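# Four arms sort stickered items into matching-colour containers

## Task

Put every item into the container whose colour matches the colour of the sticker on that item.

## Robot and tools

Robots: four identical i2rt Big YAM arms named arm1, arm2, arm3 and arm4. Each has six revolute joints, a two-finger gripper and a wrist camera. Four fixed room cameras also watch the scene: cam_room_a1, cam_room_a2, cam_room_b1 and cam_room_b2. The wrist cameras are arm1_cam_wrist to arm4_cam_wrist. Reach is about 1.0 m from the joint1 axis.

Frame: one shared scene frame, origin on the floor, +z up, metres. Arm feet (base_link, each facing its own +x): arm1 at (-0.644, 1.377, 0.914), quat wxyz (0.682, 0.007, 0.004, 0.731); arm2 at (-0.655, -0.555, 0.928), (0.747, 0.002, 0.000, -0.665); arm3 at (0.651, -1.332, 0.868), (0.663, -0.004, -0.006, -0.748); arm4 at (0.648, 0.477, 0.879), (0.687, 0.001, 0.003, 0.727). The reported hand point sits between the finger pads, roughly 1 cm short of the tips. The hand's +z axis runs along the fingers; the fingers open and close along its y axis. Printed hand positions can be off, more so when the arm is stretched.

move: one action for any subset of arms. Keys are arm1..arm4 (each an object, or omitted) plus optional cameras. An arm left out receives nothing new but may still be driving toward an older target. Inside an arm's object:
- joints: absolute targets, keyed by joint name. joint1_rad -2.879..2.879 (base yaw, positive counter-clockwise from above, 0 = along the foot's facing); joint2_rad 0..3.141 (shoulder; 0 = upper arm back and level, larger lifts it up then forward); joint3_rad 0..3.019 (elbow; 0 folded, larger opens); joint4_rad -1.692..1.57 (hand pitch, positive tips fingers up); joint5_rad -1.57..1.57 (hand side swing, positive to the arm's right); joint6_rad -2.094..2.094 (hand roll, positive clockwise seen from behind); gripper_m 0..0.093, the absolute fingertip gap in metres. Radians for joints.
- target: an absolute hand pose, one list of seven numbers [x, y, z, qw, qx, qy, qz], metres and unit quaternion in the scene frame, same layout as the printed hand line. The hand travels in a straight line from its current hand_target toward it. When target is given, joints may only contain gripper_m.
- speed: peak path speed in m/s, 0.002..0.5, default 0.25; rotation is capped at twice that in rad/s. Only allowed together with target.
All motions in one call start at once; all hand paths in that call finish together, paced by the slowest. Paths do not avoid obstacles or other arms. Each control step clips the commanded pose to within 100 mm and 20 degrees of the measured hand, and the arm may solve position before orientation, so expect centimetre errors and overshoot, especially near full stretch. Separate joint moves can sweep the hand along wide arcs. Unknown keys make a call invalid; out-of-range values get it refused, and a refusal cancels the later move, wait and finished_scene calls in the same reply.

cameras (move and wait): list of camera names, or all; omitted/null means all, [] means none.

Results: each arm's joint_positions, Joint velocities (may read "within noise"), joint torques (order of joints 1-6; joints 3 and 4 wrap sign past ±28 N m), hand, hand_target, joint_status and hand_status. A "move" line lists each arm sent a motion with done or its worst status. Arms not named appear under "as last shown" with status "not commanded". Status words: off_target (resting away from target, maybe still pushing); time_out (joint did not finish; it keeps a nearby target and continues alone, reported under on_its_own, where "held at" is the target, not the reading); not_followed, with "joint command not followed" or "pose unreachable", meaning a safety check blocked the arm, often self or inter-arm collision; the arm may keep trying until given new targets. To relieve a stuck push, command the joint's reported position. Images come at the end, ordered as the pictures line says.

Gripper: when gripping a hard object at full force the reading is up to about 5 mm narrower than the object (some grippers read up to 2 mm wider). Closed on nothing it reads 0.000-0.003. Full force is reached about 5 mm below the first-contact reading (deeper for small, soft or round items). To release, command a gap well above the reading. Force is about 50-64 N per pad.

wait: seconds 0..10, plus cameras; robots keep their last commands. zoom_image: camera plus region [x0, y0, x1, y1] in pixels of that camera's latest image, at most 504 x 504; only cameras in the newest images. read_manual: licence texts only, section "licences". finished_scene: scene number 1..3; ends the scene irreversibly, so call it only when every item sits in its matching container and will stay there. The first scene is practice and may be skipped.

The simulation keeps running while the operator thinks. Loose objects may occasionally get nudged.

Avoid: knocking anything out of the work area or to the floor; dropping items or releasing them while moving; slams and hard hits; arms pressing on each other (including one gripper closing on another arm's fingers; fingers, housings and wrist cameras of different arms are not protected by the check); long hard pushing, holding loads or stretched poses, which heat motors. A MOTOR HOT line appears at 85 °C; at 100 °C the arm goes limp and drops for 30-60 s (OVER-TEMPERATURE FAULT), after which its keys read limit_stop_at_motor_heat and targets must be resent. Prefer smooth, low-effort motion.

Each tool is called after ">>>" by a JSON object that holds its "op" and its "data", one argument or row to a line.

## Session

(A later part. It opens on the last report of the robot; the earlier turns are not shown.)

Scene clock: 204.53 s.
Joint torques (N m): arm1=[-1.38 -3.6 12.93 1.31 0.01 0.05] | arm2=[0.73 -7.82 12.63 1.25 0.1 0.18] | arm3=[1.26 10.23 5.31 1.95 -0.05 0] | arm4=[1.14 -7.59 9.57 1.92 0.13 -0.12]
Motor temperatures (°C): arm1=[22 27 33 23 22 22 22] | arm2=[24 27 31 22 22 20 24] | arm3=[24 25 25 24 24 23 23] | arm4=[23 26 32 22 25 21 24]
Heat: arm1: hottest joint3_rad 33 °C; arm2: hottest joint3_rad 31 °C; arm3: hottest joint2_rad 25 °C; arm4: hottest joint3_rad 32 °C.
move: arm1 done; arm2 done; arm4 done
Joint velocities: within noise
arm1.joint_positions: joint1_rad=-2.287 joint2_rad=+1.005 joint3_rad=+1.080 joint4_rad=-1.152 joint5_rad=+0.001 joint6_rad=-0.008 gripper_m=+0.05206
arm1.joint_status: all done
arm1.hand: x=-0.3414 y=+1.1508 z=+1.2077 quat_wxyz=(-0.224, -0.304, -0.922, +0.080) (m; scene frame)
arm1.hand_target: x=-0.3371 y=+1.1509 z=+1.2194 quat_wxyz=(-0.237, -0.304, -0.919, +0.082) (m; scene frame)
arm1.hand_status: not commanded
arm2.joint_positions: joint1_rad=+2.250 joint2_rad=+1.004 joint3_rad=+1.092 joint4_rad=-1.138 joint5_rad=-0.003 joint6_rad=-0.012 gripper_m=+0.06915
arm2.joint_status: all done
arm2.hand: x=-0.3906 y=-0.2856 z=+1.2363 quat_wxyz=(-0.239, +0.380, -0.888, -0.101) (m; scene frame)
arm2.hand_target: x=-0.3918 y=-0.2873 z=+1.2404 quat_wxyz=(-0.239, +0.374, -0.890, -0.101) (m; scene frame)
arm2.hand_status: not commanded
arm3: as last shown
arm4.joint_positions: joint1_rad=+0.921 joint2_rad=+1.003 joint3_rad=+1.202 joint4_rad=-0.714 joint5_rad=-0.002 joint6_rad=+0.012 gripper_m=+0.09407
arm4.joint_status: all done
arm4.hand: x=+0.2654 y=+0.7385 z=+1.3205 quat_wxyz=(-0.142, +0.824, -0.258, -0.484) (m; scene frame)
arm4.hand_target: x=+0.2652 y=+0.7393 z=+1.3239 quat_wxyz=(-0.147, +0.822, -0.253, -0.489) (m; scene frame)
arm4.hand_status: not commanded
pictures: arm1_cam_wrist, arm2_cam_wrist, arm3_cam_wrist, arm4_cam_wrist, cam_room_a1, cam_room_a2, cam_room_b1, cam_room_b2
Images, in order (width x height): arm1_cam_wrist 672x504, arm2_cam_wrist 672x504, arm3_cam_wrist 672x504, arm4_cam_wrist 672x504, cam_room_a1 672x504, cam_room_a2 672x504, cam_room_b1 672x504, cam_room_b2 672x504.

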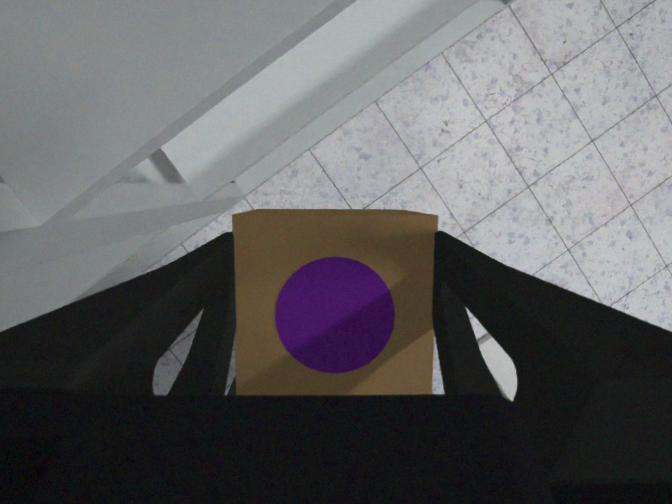

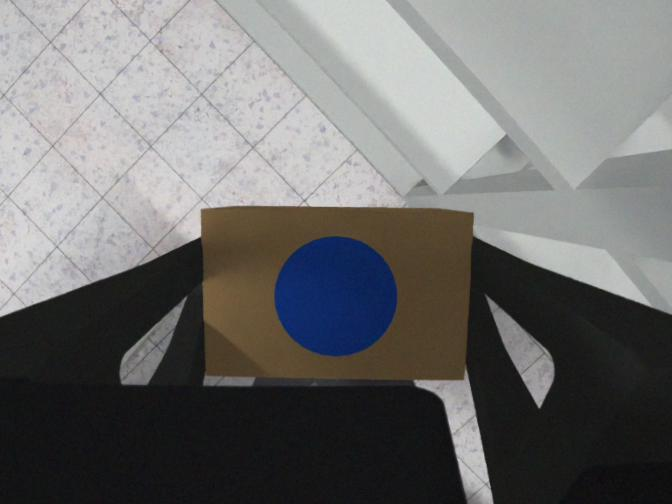

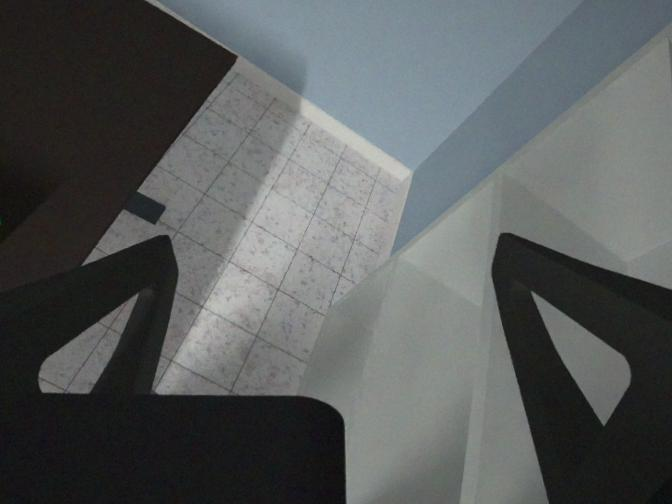

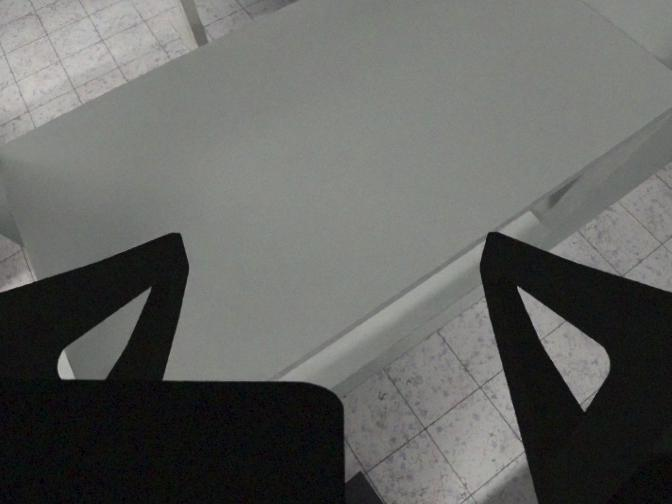

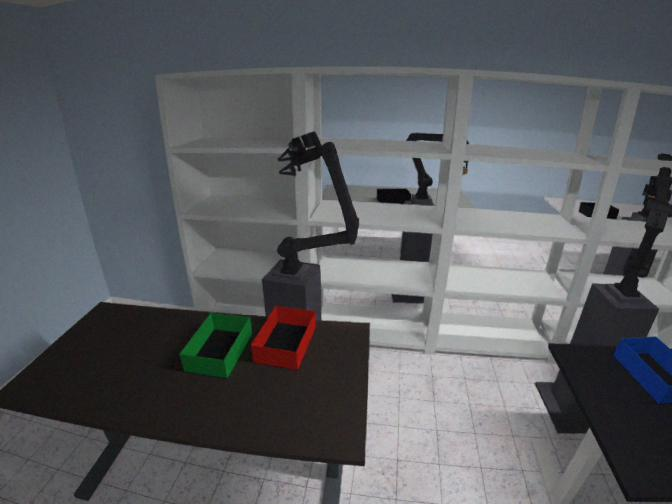

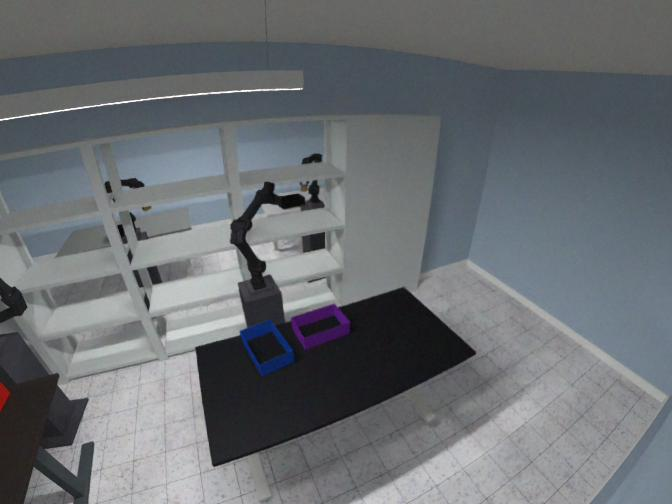

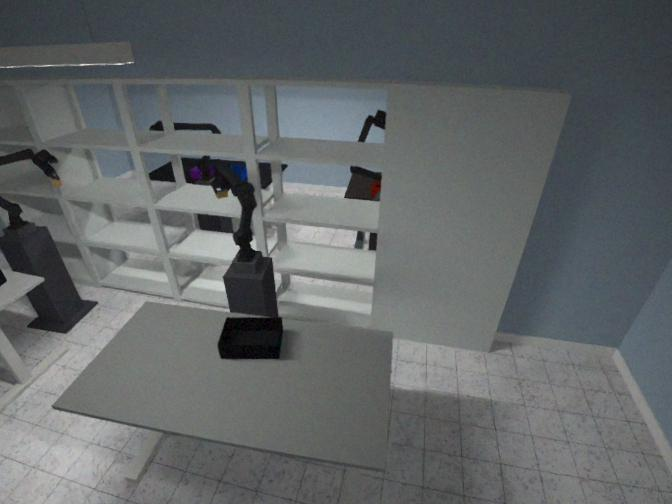

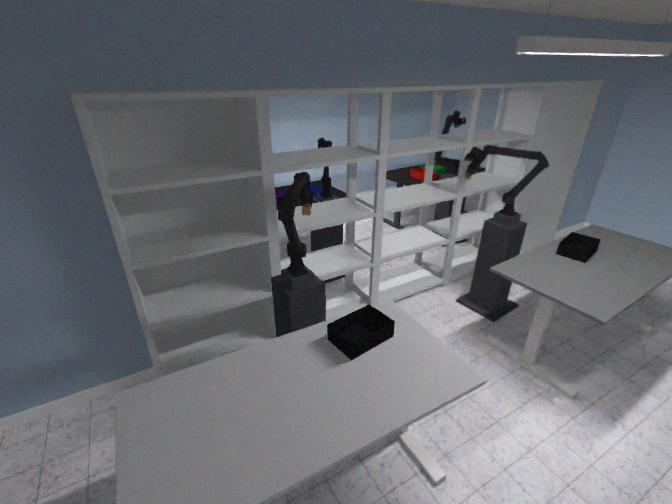

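>>> {"op": "move", "data": {
  "arm1": {"target":[-0.04,0.93,1.12,0.2458,0.3025,0.9173,-0.0811]},
  "arm2": {"target":[-0.06,0.05,1.12,0.2391,-0.3696,0.8924,0.0990]}
}}

Scene clock: 212.77 s.
Joint torques (N m): arm1=[-1.2 -18.9 17.58 0.81 -0.07 0.11] | arm2=[0.67 -25.47 17.24 1.25 0.14 0.21] | arm3=[1.2 10.17 5.3 1.92 -0.06 -0.01] | arm4=[0.97 -7.65 9.52 1.89 0.14 -0.07]
Motor temperatures (°C): arm1=[22 26 34 23 22 22 22] | arm2=[24 26 31 22 22 20 24] | arm3=[24 25 25 24 24 23 23] | arm4=[23 25 33 22 24 21 24]
Heat: arm1: hottest joint3_rad 34 °C; arm2: hottest joint3_rad 31 °C; arm3: hottest joint2_rad 25 °C; arm4: hottest joint3_rad 33 °C.
move: arm1 off_target; arm2 done
Joint velocities: within noise
arm1.joint_positions: joint1_rad=-2.287 joint2_rad=+1.993 joint3_rad=+1.867 joint4_rad=-0.968 joint5_rad=-0.007 joint6_rad=-0.007 gripper_m=+0.05206
arm1.joint_status: not commanded
arm1.hand: x=-0.0575 y=+0.9368 z=+1.0856 quat_wxyz=(-0.217, -0.304, -0.924, +0.074) (m; scene frame)
arm1.hand_target: x=-0.0419 y=+0.9314 z=+1.1202 quat_wxyz=(-0.246, -0.302, -0.917, +0.081) (m; scene frame)
arm1.hand_status: off_target (0.039 m and 3.5 deg from the pose sent, 0.384 m and 2.6 deg at the start)
arm2.joint_positions: joint1_rad=+2.250 joint2_rad=+2.377 joint3_rad=+2.539 joint4_rad=-1.222 joint5_rad=+0.003 joint6_rad=-0.006 gripper_m=+0.06915
arm2.joint_status: not commanded
arm2.hand: x=-0.0675 y=+0.0430 z=+1.1220 quat_wxyz=(-0.235, +0.377, -0.891, -0.097) (m; scene frame)
arm2.hand_target: x=-0.0607 y=+0.0493 z=+1.1198 quat_wxyz=(-0.241, +0.370, -0.892, -0.100) (m; scene frame)
arm2.hand_status: done (0.010 m and 1.0 deg from the pose sent, 0.485 m and 1.3 deg at the start)
arm3, arm4: as last shown
pictures: arm1_cam_wrist, arm2_cam_wrist, arm3_cam_wrist, arm4_cam_wrist, cam_room_a1, cam_room_a2, cam_room_b1, cam_room_b2
Images, in order (width x height): arm1_cam_wrist 672x504, arm2_cam_wrist 672x504, arm3_cam_wrist 672x504, arm4_cam_wrist 672x504, cam_room_a1 672x504, cam_room_a2 672x504, cam_room_b1 672x504, cam_room_b2 672x504.

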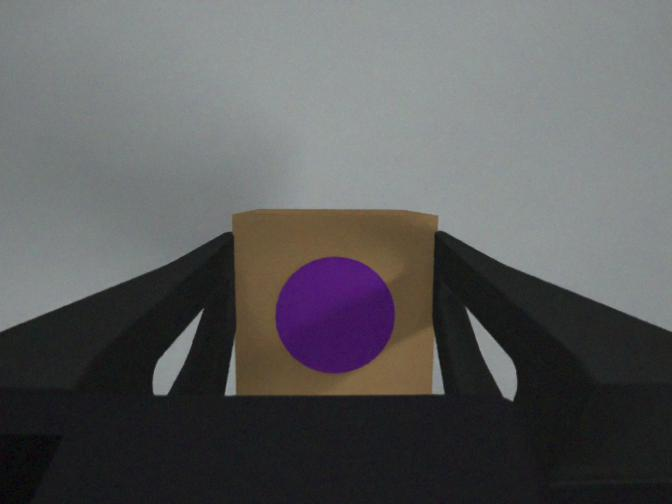

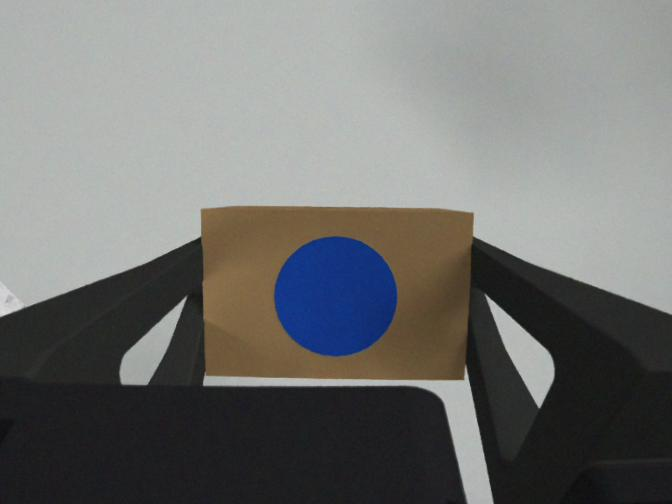

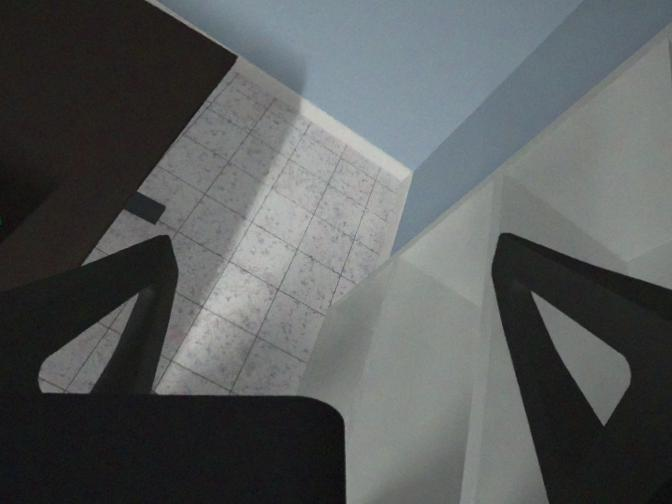

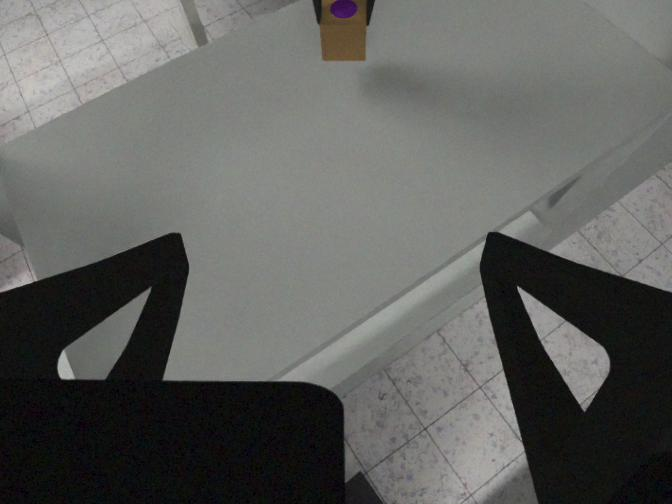

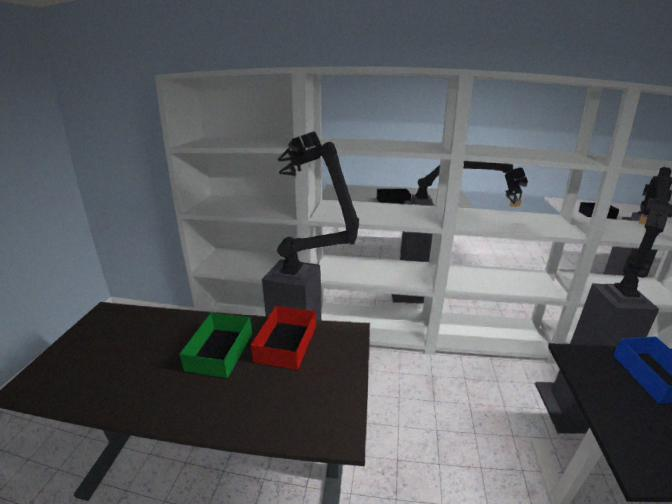

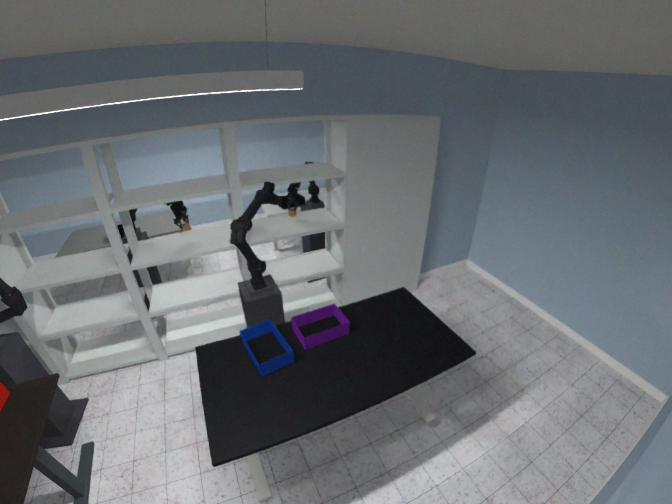

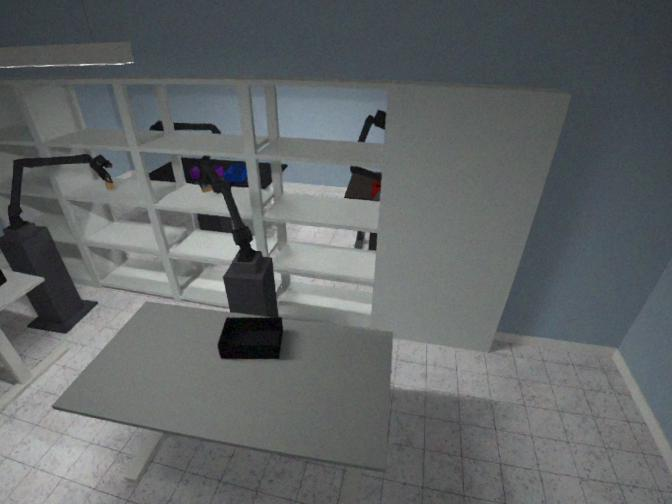

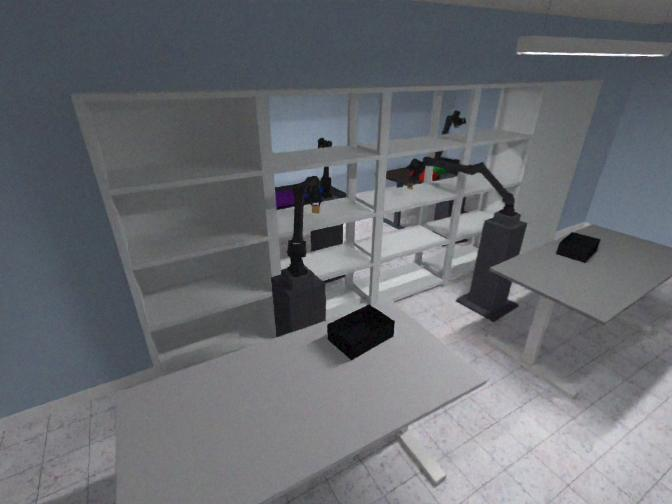

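Excellent. Lower slowly.

>>> {"op": "move", "data": {
  "arm1": {"target":[-0.04,0.93,1.08,0.2458,0.3025,0.9173,-0.0811],"speed":0.08},
  "arm2": {"target":[-0.06,0.05,1.06,0.2391,-0.3696,0.8924,0.0990],"speed":0.08},
  "cameras": ["arm1_cam_wrist","arm2_cam_wrist","arm4_cam_wrist","cam_room_a2"]
}}

>>> {"op": "move", "data": {
  "arm1": {"target":[-0.04,0.93,1.05,0.2458,0.3025,0.9173,-0.0811],"speed":0.05},
  "arm2": {"target":[-0.06,0.05,1.03,0.2391,-0.3696,0.8924,0.0990],"speed":0.05},
  "cameras": ["arm1_cam_wrist","arm2_cam_wrist","arm4_cam_wrist","cam_room_a2"]
}}

Scene clock: 218.97 s.
Joint torques (N m): arm1=[-1.14 -17.9 11.75 2.02 -0.01 0.13] | arm2=[0.67 -27.75 11.18 2.55 0.14 0.2] | arm3=[1.14 10.05 5.35 1.98 -0.05 -0.02] | arm4=[0.79 -7.88 9.4 1.88 0.13 -0.09]
Motor temperatures (°C): arm1=[22 26 36 23 22 22 22] | arm2=[24 27 33 22 22 20 24] | arm3=[24 25 25 24 24 23 23] | arm4=[23 25 33 22 24 21 24]
Heat: arm1: hottest joint3_rad 36 °C; arm2: hottest joint3_rad 33 °C; arm3: hottest joint2_rad 25 °C; arm4: hottest joint3_rad 33 °C.
move: arm1 done; arm2 off_target
Joint velocities: within noise
arm1.joint_positions: joint1_rad=-2.287 joint2_rad=+2.002 joint3_rad=+1.860 joint4_rad=-0.907 joint5_rad=-0.007 joint6_rad=-0.007 gripper_m=+0.05206
arm1.joint_status: not commanded
arm1.hand: x=-0.0482 y=+0.9299 z=+1.0826 quat_wxyz=(-0.238, -0.303, -0.919, +0.081) (m; scene frame)
arm1.hand_target: x=-0.0401 y=+0.9301 z=+1.0801 quat_wxyz=(-0.246, -0.302, -0.917, +0.081) (m; scene frame)
arm1.hand_status: done (0.009 m and 0.9 deg from the pose sent, 0.020 m and 3.5 deg at the start)
arm2.joint_positions: joint1_rad=+2.250 joint2_rad=+2.377 joint3_rad=+2.409 joint4_rad=-1.078 joint5_rad=+0.003 joint6_rad=-0.005 gripper_m=+0.06915
arm2.joint_status: not commanded
arm2.hand: x=-0.0620 y=+0.0487 z=+1.0742 quat_wxyz=(-0.241, +0.376, -0.889, -0.100) (m; scene frame)
arm2.hand_target: x=-0.0603 y=+0.0498 z=+1.0600 quat_wxyz=(-0.239, +0.370, -0.892, -0.099) (m; scene frame)
arm2.hand_status: off_target (0.014 m and 0.9 deg from the pose sent, 0.063 m and 1.0 deg at the start)
arm3.joint_positions: joint1_rad=+0.075 joint2_rad=+0.276 joint3_rad=+1.523 joint4_rad=-1.599 joint5_rad=-0.185 joint6_rad=-0.597 gripper_m=+0.09396
arm3.joint_status: not commanded
arm3.hand: x=+0.6803 y=-1.3506 z=+1.4452 quat_wxyz=(-0.326, -0.350, -0.735, +0.481) (m; scene frame)
arm3.hand_target: x=+0.6804 y=-1.3484 z=+1.4507 quat_wxyz=(-0.328, -0.347, -0.731, +0.487) (m; scene frame)
arm3.hand_status: not commanded
arm4: as last shown
pictures: arm1_cam_wrist, arm2_cam_wrist, arm4_cam_wrist, cam_room_a2
Images, in order (width x height): arm1_cam_wrist 672x504, arm2_cam_wrist 672x504, arm4_cam_wrist 672x504, cam_room_a2 672x504.

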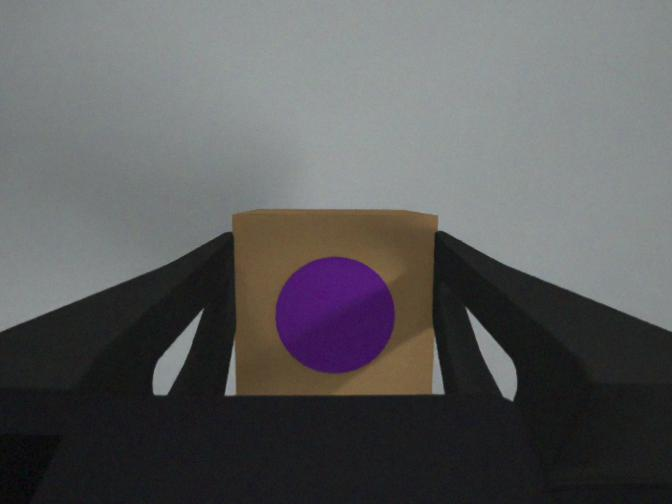

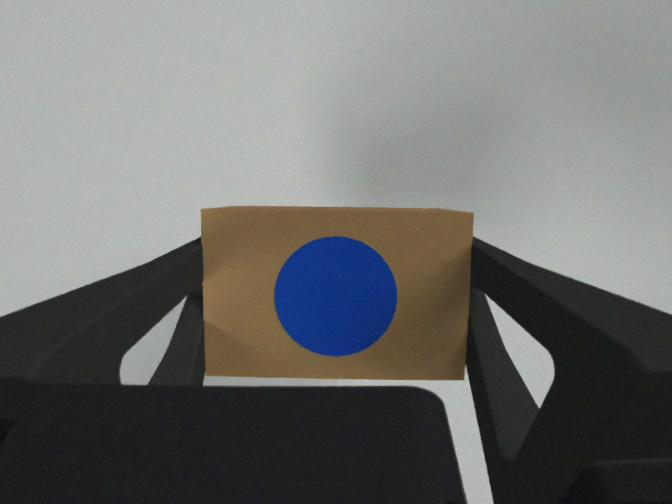

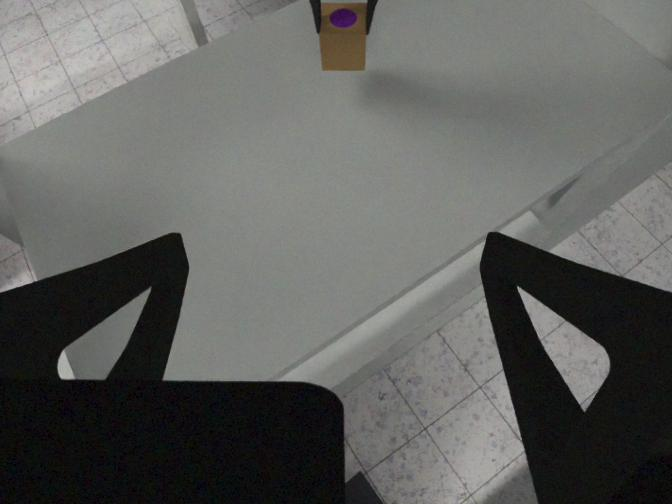

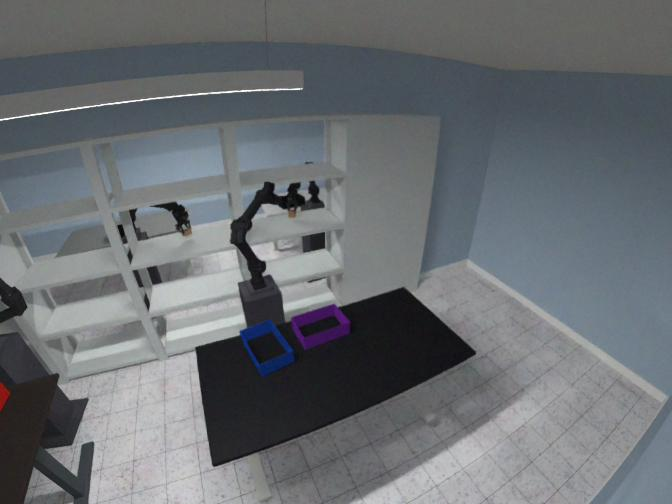

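Scene clock: 220.07 s.
Joint torques (N m): arm1=[-1.08 -18.37 11.59 1.99 0 0.11] | arm2=[0.67 -27.34 11.04 2.54 0.13 0.2] | arm3=[1.2 10.11 5.34 1.96 -0.05 -0.01] | arm4=[0.91 -7.41 9.46 1.95 0.11 -0.05]
Motor temperatures (°C): arm1=[22 26 35 23 22 22 22] | arm2=[24 27 33 22 22 20 24] | arm3=[24 25 25 24 24 23 23] | arm4=[23 25 33 22 24 21 24]
Heat: arm1: hottest joint3_rad 35 °C; arm2: hottest joint3_rad 33 °C; arm3: hottest joint2_rad 25 °C; arm4: hottest joint3_rad 33 °C.
move: arm1 done; arm2 off_target
Joint velocities: within noise
arm1.joint_positions: joint1_rad=-2.287 joint2_rad=+2.021 joint3_rad=+1.806 joint4_rad=-0.837 joint5_rad=-0.007 joint6_rad=-0.007 gripper_m=+0.05206
arm1.joint_status: not commanded
arm1.hand: x=-0.0484 y=+0.9297 z=+1.0506 quat_wxyz=(-0.237, -0.303, -0.920, +0.080) (m; scene frame)
arm1.hand_target: x=-0.0401 y=+0.9301 z=+1.0502 quat_wxyz=(-0.246, -0.303, -0.917, +0.081) (m; scene frame)
arm1.hand_status: done (0.008 m and 1.1 deg from the pose sent, 0.034 m and 0.9 deg at the start)
arm2.joint_positions: joint1_rad=+2.250 joint2_rad=+2.377 joint3_rad=+2.338 joint4_rad=-1.002 joint5_rad=+0.003 joint6_rad=-0.005 gripper_m=+0.06915
arm2.joint_status: not commanded
arm2.hand: x=-0.0613 y=+0.0495 z=+1.0478 quat_wxyz=(-0.244, +0.376, -0.888, -0.101) (m; scene frame)
arm2.hand_target: x=-0.0603 y=+0.0497 z=+1.0300 quat_wxyz=(-0.239, +0.370, -0.892, -0.099) (m; scene frame)
arm2.hand_status: off_target (0.018 m and 1.0 deg from the pose sent, 0.044 m and 0.9 deg at the start)
arm3, arm4: as last shown
pictures: arm1_cam_wrist, arm2_cam_wrist, arm4_cam_wrist, cam_room_a2
Images, in order (width x height): arm1_cam_wrist 672x504, arm2_cam_wrist 672x504, arm4_cam_wrist 672x504, cam_room_a2 672x504.

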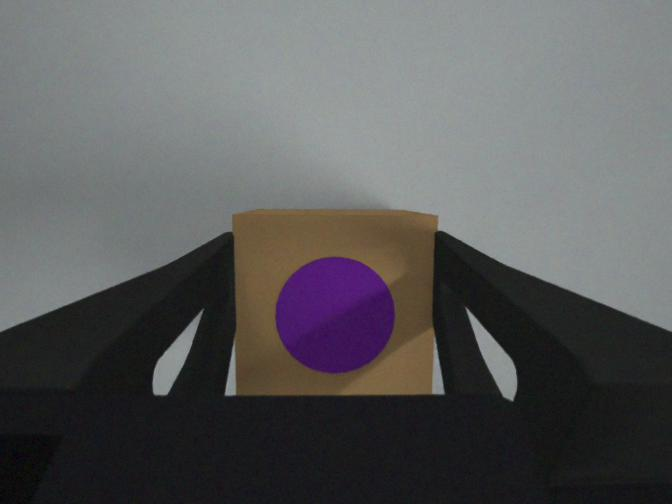

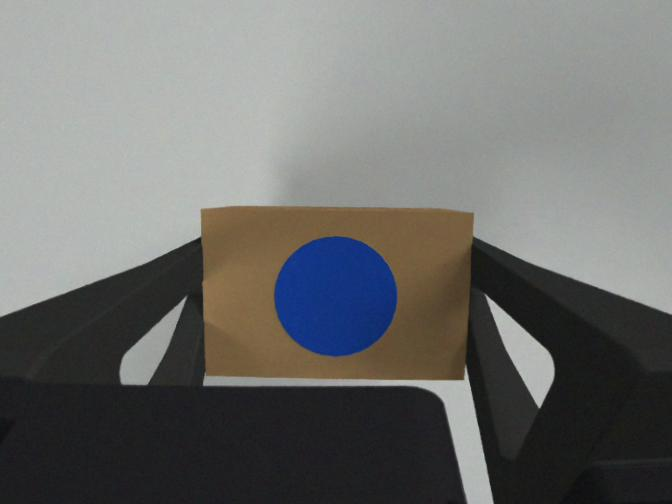

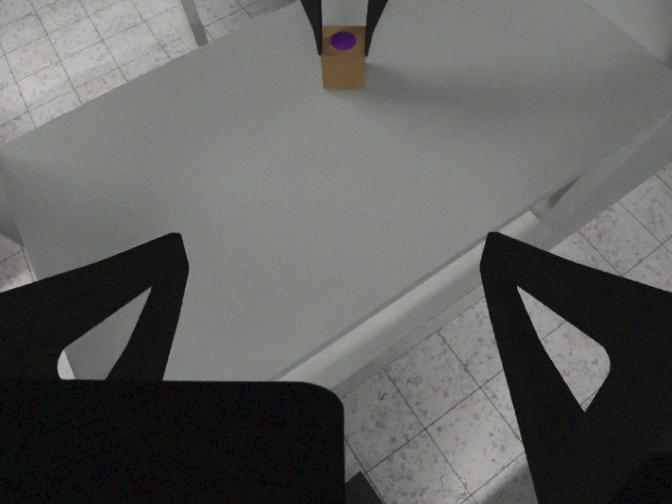

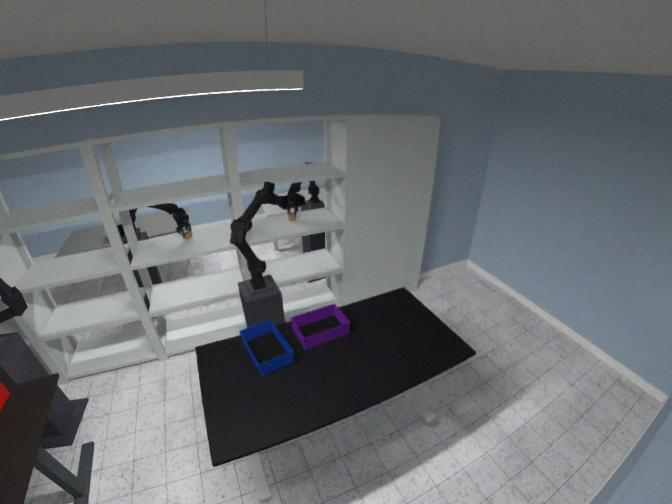

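>>> {"op": "move", "data": {
  "arm1": {"target":[-0.04,0.93,1.033,0.2458,0.3025,0.9173,-0.0811],"speed":0.05},
  "arm2": {"target":[-0.06,0.05,1.01,0.2391,-0.3696,0.8924,0.0990],"speed":0.05},
  "cameras": ["arm1_cam_wrist","arm2_cam_wrist","arm4_cam_wrist"]
}}

>>> {"op": "move", "data": {
  "arm1": {"target":[-0.04,0.93,1.02,0.2458,0.3025,0.9173,-0.0811],"speed":0.05},
  "arm2": {"target":[-0.06,0.05,0.995,0.2391,-0.3696,0.8924,0.0990],"speed":0.05},
  "cameras": ["arm1_cam_wrist","arm2_cam_wrist","arm4_cam_wrist"]
}}

Scene clock: 224.93 s.
Joint torques (N m): arm1=[-1.44 -17.38 10.76 1.96 0.05 0.12] | arm2=[0.67 -26.87 10.92 2.56 0.13 0.2] | arm3=[1.08 9.93 5.35 1.95 -0.06 0] | arm4=[0.56 -7.47 9.57 1.87 0.13 -0.05]
Motor temperatures (°C): arm1=[22 26 35 23 22 21 22] | arm2=[24 27 32 22 22 20 24] | arm3=[24 25 25 24 24 23 23] | arm4=[23 24 34 22 24 21 24]
Heat: arm1: hottest joint3_rad 35 °C; arm2: hottest joint3_rad 32 °C; arm3: hottest joint2_rad 25 °C; arm4: hottest joint3_rad 34 °C.
move: arm1 off_target; arm2 off_target
Joint velocities: within noise
arm1.joint_positions: joint1_rad=-2.287 joint2_rad=+2.021 joint3_rad=+1.789 joint4_rad=-0.798 joint5_rad=-0.007 joint6_rad=-0.007 gripper_m=+0.05206
arm1.joint_status: not commanded
arm1.hand: x=-0.0460 y=+0.9279 z=+1.0462 quat_wxyz=(-0.246, -0.302, -0.917, +0.083) (m; scene frame)
arm1.hand_target: x=-0.0403 y=+0.9302 z=+1.0330 quat_wxyz=(-0.246, -0.302, -0.917, +0.081) (m; scene frame)
arm1.hand_status: off_target (0.015 m and 0.3 deg from the pose sent, 0.019 m and 1.1 deg at the start)
arm2.joint_positions: joint1_rad=+2.250 joint2_rad=+2.377 joint3_rad=+2.298 joint4_rad=-0.955 joint5_rad=+0.003 joint6_rad=-0.005 gripper_m=+0.06915
arm2.joint_status: not commanded
arm2.hand: x=-0.0608 y=+0.0500 z=+1.0335 quat_wxyz=(-0.247, +0.375, -0.888, -0.102) (m; scene frame)
arm2.hand_target: x=-0.0605 y=+0.0496 z=+1.0103 quat_wxyz=(-0.239, +0.370, -0.892, -0.099) (m; scene frame)
arm2.hand_status: off_target (0.024 m and 1.3 deg from the pose sent, 0.038 m and 1.0 deg at the start)
arm3, arm4: as last shown
pictures: arm1_cam_wrist, arm2_cam_wrist, arm4_cam_wrist
Images, in order (width x height): arm1_cam_wrist 672x504, arm2_cam_wrist 672x504, arm4_cam_wrist 672x504.

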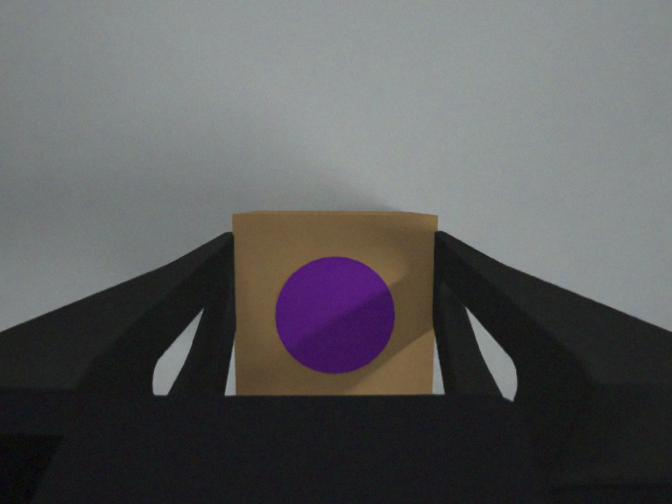

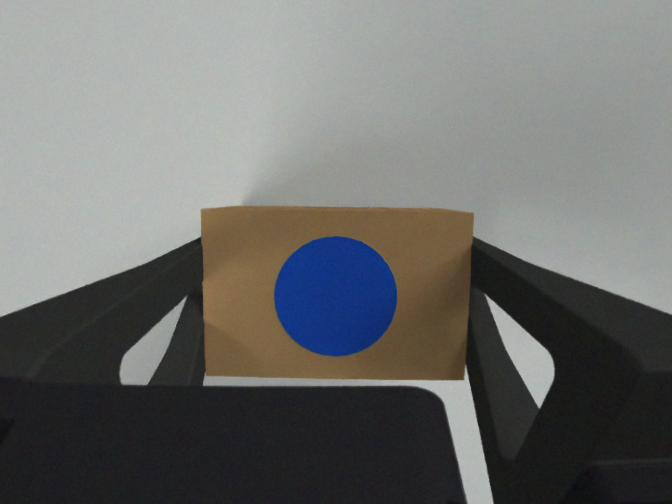

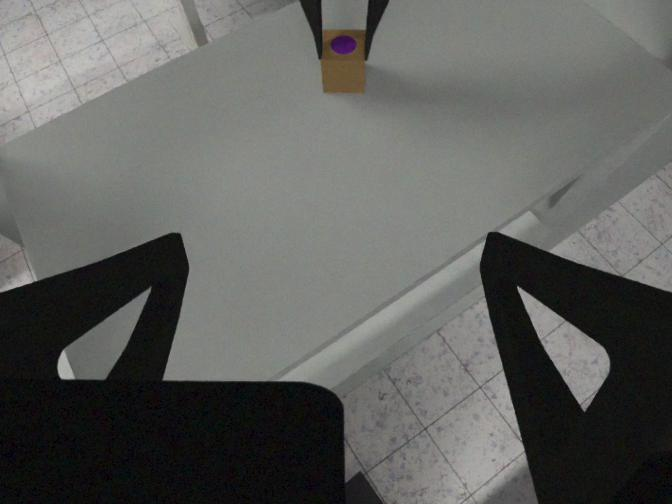

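Scene clock: 225.90 s.
Joint torques (N m): arm1=[-1.14 -16.73 9.78 1.94 -0.01 0.09] | arm2=[0.62 -26.34 9.66 2.58 0.14 0.18] | arm3=[1.32 10.05 5.37 1.95 -0.05 -0.01] | arm4=[0.91 -7.65 9.59 1.78 0.11 -0.08]
Motor temperatures (°C): arm1=[22 27 35 23 21 21 22] | arm2=[24 27 32 22 22 20 24] | arm3=[24 25 25 24 24 23 23] | arm4=[23 24 34 22 24 21 24]
Heat: arm1: hottest joint3_rad 35 °C; arm2: hottest joint3_rad 32 °C; arm3: hottest joint2_rad 25 °C; arm4: hottest joint3_rad 34 °C.
move: arm1 off_target; arm2 off_target
Joint velocities: within noise
arm1.joint_positions: joint1_rad=-2.287 joint2_rad=+2.021 joint3_rad=+1.779 joint4_rad=-0.768 joint5_rad=-0.007 joint6_rad=-0.007 gripper_m=+0.05206
arm1.joint_status: not commanded
arm1.hand: x=-0.0434 y=+0.9258 z=+1.0451 quat_wxyz=(-0.255, -0.301, -0.915, +0.087) (m; scene frame)
arm1.hand_target: x=-0.0407 y=+0.9305 z=+1.0202 quat_wxyz=(-0.246, -0.302, -0.917, +0.081) (m; scene frame)
arm1.hand_status: off_target (0.026 m and 1.3 deg from the pose sent, 0.027 m and 0.3 deg at the start)
arm2.joint_positions: joint1_rad=+2.250 joint2_rad=+2.377 joint3_rad=+2.286 joint4_rad=-0.920 joint5_rad=+0.003 joint6_rad=-0.003 gripper_m=+0.06915
arm2.joint_status: not commanded
arm2.hand: x=-0.0578 y=+0.0531 z=+1.0318 quat_wxyz=(-0.257, +0.373, -0.885, -0.106) (m; scene frame)
arm2.hand_target: x=-0.0608 y=+0.0492 z=+0.9956 quat_wxyz=(-0.239, +0.370, -0.892, -0.099) (m; scene frame)
arm2.hand_status: off_target (0.037 m and 2.4 deg from the pose sent, 0.038 m and 1.3 deg at the start)
arm3, arm4: as last shown
pictures: arm1_cam_wrist, arm2_cam_wrist, arm4_cam_wrist
Images, in order (width x height): arm1_cam_wrist 672x504, arm2_cam_wrist 672x504, arm4_cam_wrist 672x504.

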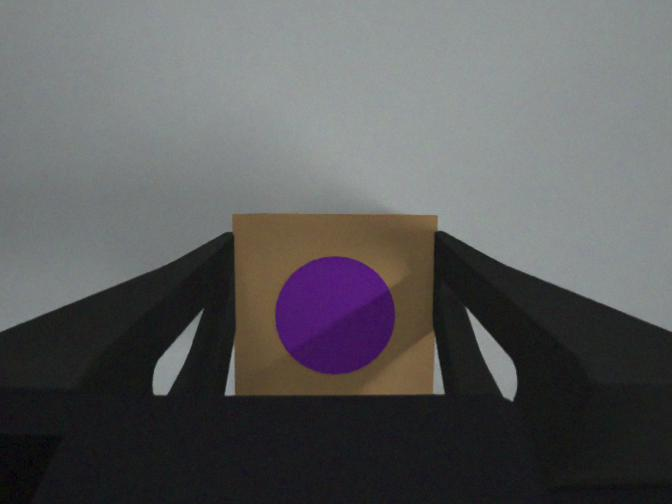

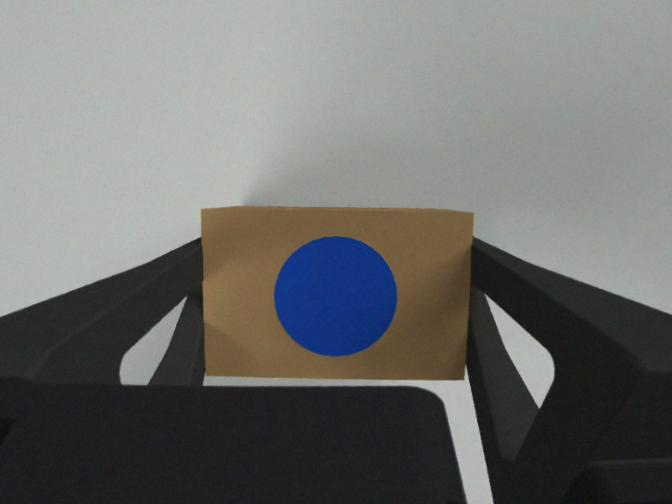

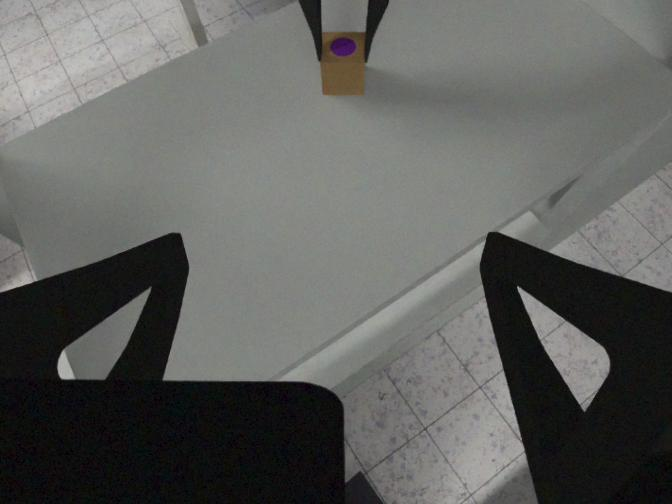

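>>> {"op": "move", "data": {
  "arm1": {"joints":{"gripper_m":0.092}},
  "arm2": {"joints":{"gripper_m":0.092}},
  "cameras": []
}}

>>> {"op": "move", "data": {
  "arm1": {"target":[-0.14,1.0,1.2,0.2458,0.3025,0.9173,-0.0811]},
  "arm2": {"target":[-0.13,-0.02,1.2,0.2391,-0.3696,0.8924,0.0990]},
  "cameras": ["arm1_cam_wrist","arm2_cam_wrist"]
}}

>>> {"op": "move", "data": {
  "arm1": {"joints":{"joint2_rad":1.0,"joint3_rad":1.1,"joint4_rad":-1.15}},
  "arm2": {"joints":{"joint2_rad":1.0,"joint3_rad":1.1,"joint4_rad":-1.15}},
  "arm4": {"target":[0.06,0.855,1.17,0.0819,-0.9163,0.3057,0.2455]},
  "cameras": ["arm4_cam_wrist"]
}}

>>> {"op": "move", "data": {
  "arm4": {"target":[-0.042,0.926,1.045,0.0819,-0.9163,0.3057,0.2455]},
  "cameras": ["arm4_cam_wrist"]
}}

Scene clock: 234.73 s.
Joint torques (N m): arm1=[-1.38 -17.96 11.14 1.78 -0.02 0.12] | arm2=[0.73 -26.34 10.77 2.4 0.14 0.18] | arm3=[1.14 9.99 5.35 1.98 -0.05 -0.01] | arm4=[0.91 -7.47 9.54 1.99 0.13 -0.08]
Motor temperatures (°C): arm1=[22 27 34 23 21 21 23] | arm2=[24 27 32 22 22 20 24] | arm3=[24 25 25 24 24 23 23] | arm4=[23 24 34 22 24 21 24]
Heat: arm1: hottest joint3_rad 34 °C; arm2: hottest joint3_rad 32 °C; arm3: hottest joint2_rad 25 °C; arm4: hottest joint3_rad 34 °C.
move: arm1 done; arm2 done
Joint velocities: within noise
arm1.joint_positions: joint1_rad=-2.287 joint2_rad=+2.038 joint3_rad=+1.761 joint4_rad=-0.765 joint5_rad=-0.006 joint6_rad=-0.006 gripper_m=+0.09196
arm1.joint_status: all done
arm1.hand: x=-0.0477 y=+0.9287 z=+1.0248 quat_wxyz=(-0.241, -0.303, -0.918, +0.082) (m; scene frame)
arm1.hand_target: x=-0.0408 y=+0.9304 z=+1.0202 quat_wxyz=(-0.246, -0.302, -0.917, +0.081) (m; scene frame)
arm1.hand_status: not commanded
arm2.joint_positions: joint1_rad=+2.250 joint2_rad=+2.377 joint3_rad=+2.271 joint4_rad=-0.918 joint5_rad=+0.003 joint6_rad=-0.003 gripper_m=+0.09192
arm2.joint_status: all done
arm2.hand: x=-0.0598 y=+0.0509 z=+1.0247 quat_wxyz=(-0.252, +0.374, -0.887, -0.104) (m; scene frame)
arm2.hand_target: x=-0.0609 y=+0.0491 z=+0.9954 quat_wxyz=(-0.239, +0.370, -0.893, -0.099) (m; scene frame)
arm2.hand_status: not commanded
arm3, arm4: as last shown
pictures: none
No camera images: "cameras" was empty.

Scene clock: 236.23 s.
Joint torques (N m): arm1=[-1.67 -18.26 12.3 0.8 -0.02 0.06] | arm2=[0.85 -27.93 11.62 1.21 0.12 0.18] | arm3=[1.26 10.11 5.34 1.96 -0.05 -0.01] | arm4=[0.73 -7.59 9.44 1.96 0.13 -0.04]
Motor temperatures (°C): arm1=[22 27 34 23 21 21 22] | arm2=[24 27 32 22 22 20 24] | arm3=[24 25 25 24 24 23 23] | arm4=[23 24 34 22 24 21 24]
Heat: arm1: hottest joint3_rad 34 °C; arm2: hottest joint3_rad 32 °C; arm3: hottest joint2_rad 25 °C; arm4: hottest joint3_rad 34 °C.
move: arm1 off_target; arm2 off_target
Joint velocities: within noise
arm1.joint_positions: joint1_rad=-2.287 joint2_rad=+1.687 joint3_rad=+1.638 joint4_rad=-1.028 joint5_rad=-0.011 joint6_rad=-0.006 gripper_m=+0.09196
arm1.joint_status: not commanded
arm1.hand: x=-0.1351 y=+0.9971 z=+1.1687 quat_wxyz=(-0.226, -0.304, -0.923, +0.075) (m; scene frame)
arm1.hand_target: x=-0.1401 y=+1.0001 z=+1.1995 quat_wxyz=(-0.246, -0.302, -0.917, +0.081) (m; scene frame)
arm1.hand_status: off_target (0.032 m and 2.5 deg from the pose sent, 0.210 m and 0.6 deg at the start)
arm2.joint_positions: joint1_rad=+2.250 joint2_rad=+2.058 joint3_rad=+2.138 joint4_rad=-1.146 joint5_rad=+0.004 joint6_rad=-0.002 gripper_m=+0.09192
arm2.joint_status: not commanded
arm2.hand: x=-0.1238 y=-0.0148 z=+1.1797 quat_wxyz=(-0.233, +0.375, -0.892, -0.096) (m; scene frame)
arm2.hand_target: x=-0.1298 y=-0.0198 z=+1.1998 quat_wxyz=(-0.239, +0.370, -0.892, -0.099) (m; scene frame)
arm2.hand_status: off_target (0.022 m and 1.0 deg from the pose sent, 0.202 m and 1.8 deg at the start)
arm3, arm4: as last shown
pictures: arm1_cam_wrist, arm2_cam_wrist
Images, in order (width x height): arm1_cam_wrist 672x504, arm2_cam_wrist 672x504.

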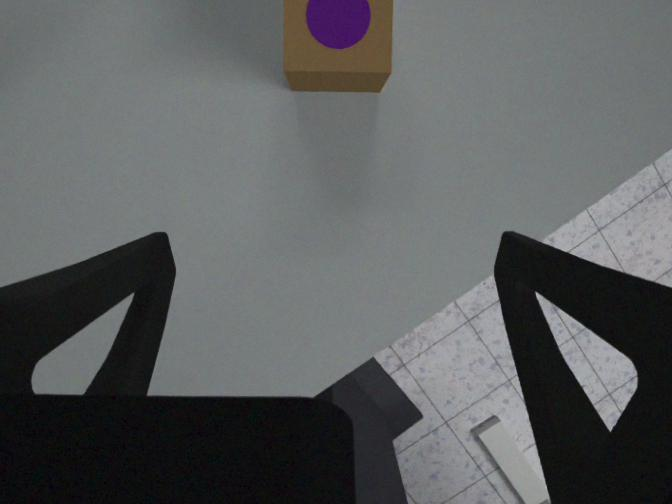

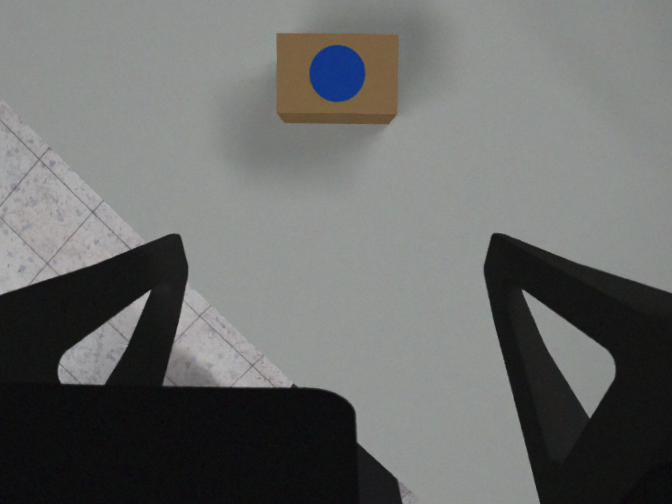

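Scene clock: 238.23 s.
Joint torques (N m): arm1=[-1.61 -2.84 11.48 0.95 -0.04 0.03] | arm2=[0.85 -6.77 11.6 2.15 0.1 0.18] | arm3=[1.2 10.17 5.37 1.95 -0.04 0] | arm4=[1.73 -20.78 13.03 0.42 0.23 0.17]
Motor temperatures (°C): arm1=[22 27 34 23 21 21 22] | arm2=[24 28 32 22 22 20 24] | arm3=[24 25 25 24 24 23 23] | arm4=[23 24 35 22 24 21 24]
Heat: arm1: hottest joint3_rad 34 °C; arm2: hottest joint3_rad 32 °C; arm3: hottest joint2_rad 25 °C; arm4: hottest joint3_rad 35 °C.
move: arm1 done; arm2 done; arm4 off_target
Joint velocities: within noise
arm1.joint_positions: joint1_rad=-2.287 joint2_rad=+0.992 joint3_rad=+1.097 joint4_rad=-1.142 joint5_rad=-0.011 joint6_rad=-0.006 gripper_m=+0.09196
arm1.joint_status: all done
arm1.hand: x=-0.3376 y=+1.1506 z=+1.2219 quat_wxyz=(-0.244, -0.302, -0.918, +0.081) (m; scene frame)
arm1.hand_target: x=-0.3377 y=+1.1501 z=+1.2193 quat_wxyz=(-0.238, -0.303, -0.919, +0.078) (m; scene frame)
arm1.hand_status: not commanded
arm2.joint_positions: joint1_rad=+2.250 joint2_rad=+0.995 joint3_rad=+1.104 joint4_rad=-1.159 joint5_rad=+0.004 joint6_rad=-0.002 gripper_m=+0.09192
arm2.joint_status: all done
arm2.hand: x=-0.3926 y=-0.2894 z=+1.2429 quat_wxyz=(-0.240, +0.374, -0.890, -0.099) (m; scene frame)
arm2.hand_target: x=-0.3914 y=-0.2879 z=+1.2401 quat_wxyz=(-0.239, +0.370, -0.892, -0.099) (m; scene frame)
arm2.hand_status: not commanded
arm3: as last shown
arm4.joint_positions: joint1_rad=+0.949 joint2_rad=+1.852 joint3_rad=+1.881 joint4_rad=-1.112 joint5_rad=+0.045 joint6_rad=+0.059 gripper_m=+0.09407
arm4.joint_status: not commanded
arm4.hand: x=+0.0716 y=+0.8544 z=+1.1499 quat_wxyz=(-0.079, +0.921, -0.304, -0.230) (m; scene frame)
arm4.hand_target: x=+0.0609 y=+0.8544 z=+1.1700 quat_wxyz=(-0.082, +0.916, -0.306, -0.246) (m; scene frame)
arm4.hand_status: off_target (0.023 m and 1.9 deg from the pose sent, 0.280 m and 30.7 deg at the start)
pictures: arm4_cam_wrist
Images, in order (width x height): arm4_cam_wrist 672x504.

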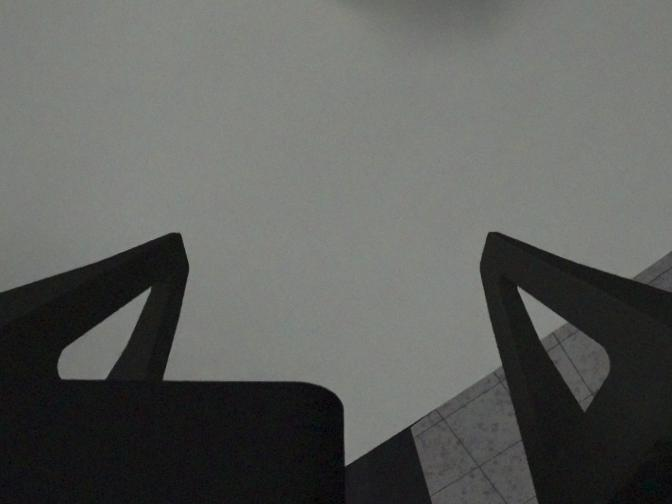

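Scene clock: 239.87 s.
Joint torques (N m): arm1=[-1.73 -2.96 11.49 0.79 -0.05 0.03] | arm2=[0.85 -6.77 11.6 2.15 0.1 0.18] | arm3=[1.32 10.17 5.35 1.96 -0.04 -0.01] | arm4=[0.73 -25.99 12.92 0.47 0.07 0.1]
Motor temperatures (°C): arm1=[22 27 34 23 21 21 22] | arm2=[24 27 32 22 22 20 24] | arm3=[24 25 25 24 24 23 23] | arm4=[23 24 35 22 24 21 24]
Heat: arm1: hottest joint3_rad 34 °C; arm2: hottest joint3_rad 32 °C; arm3: hottest joint2_rad 25 °C; arm4: hottest joint3_rad 35 °C.
move: arm4 off_target
Joint velocities: within noise
arm1, arm2, arm3: as last shown
arm4.joint_positions: joint1_rad=+0.949 joint2_rad=+2.254 joint3_rad=+2.223 joint4_rad=-1.042 joint5_rad=+0.045 joint6_rad=+0.059 gripper_m=+0.09407
arm4.joint_status: not commanded
arm4.hand: x=-0.0332 y=+0.9201 z=+1.0344 quat_wxyz=(-0.081, +0.920, -0.304, -0.235) (m; scene frame)
arm4.hand_target: x=-0.0414 y=+0.9256 z=+1.0452 quat_wxyz=(-0.082, +0.916, -0.306, -0.246) (m; scene frame)
arm4.hand_status: off_target (0.015 m and 1.4 deg from the pose sent, 0.170 m and 1.9 deg at the start)
pictures: arm4_cam_wrist
Images, in order (width x height): arm4_cam_wrist 672x504.

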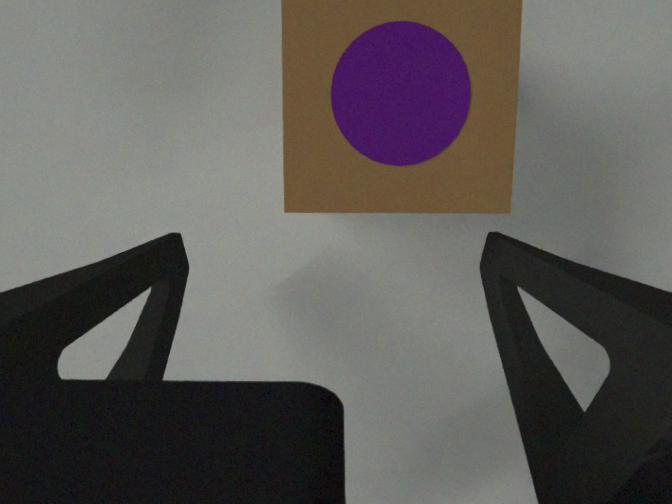

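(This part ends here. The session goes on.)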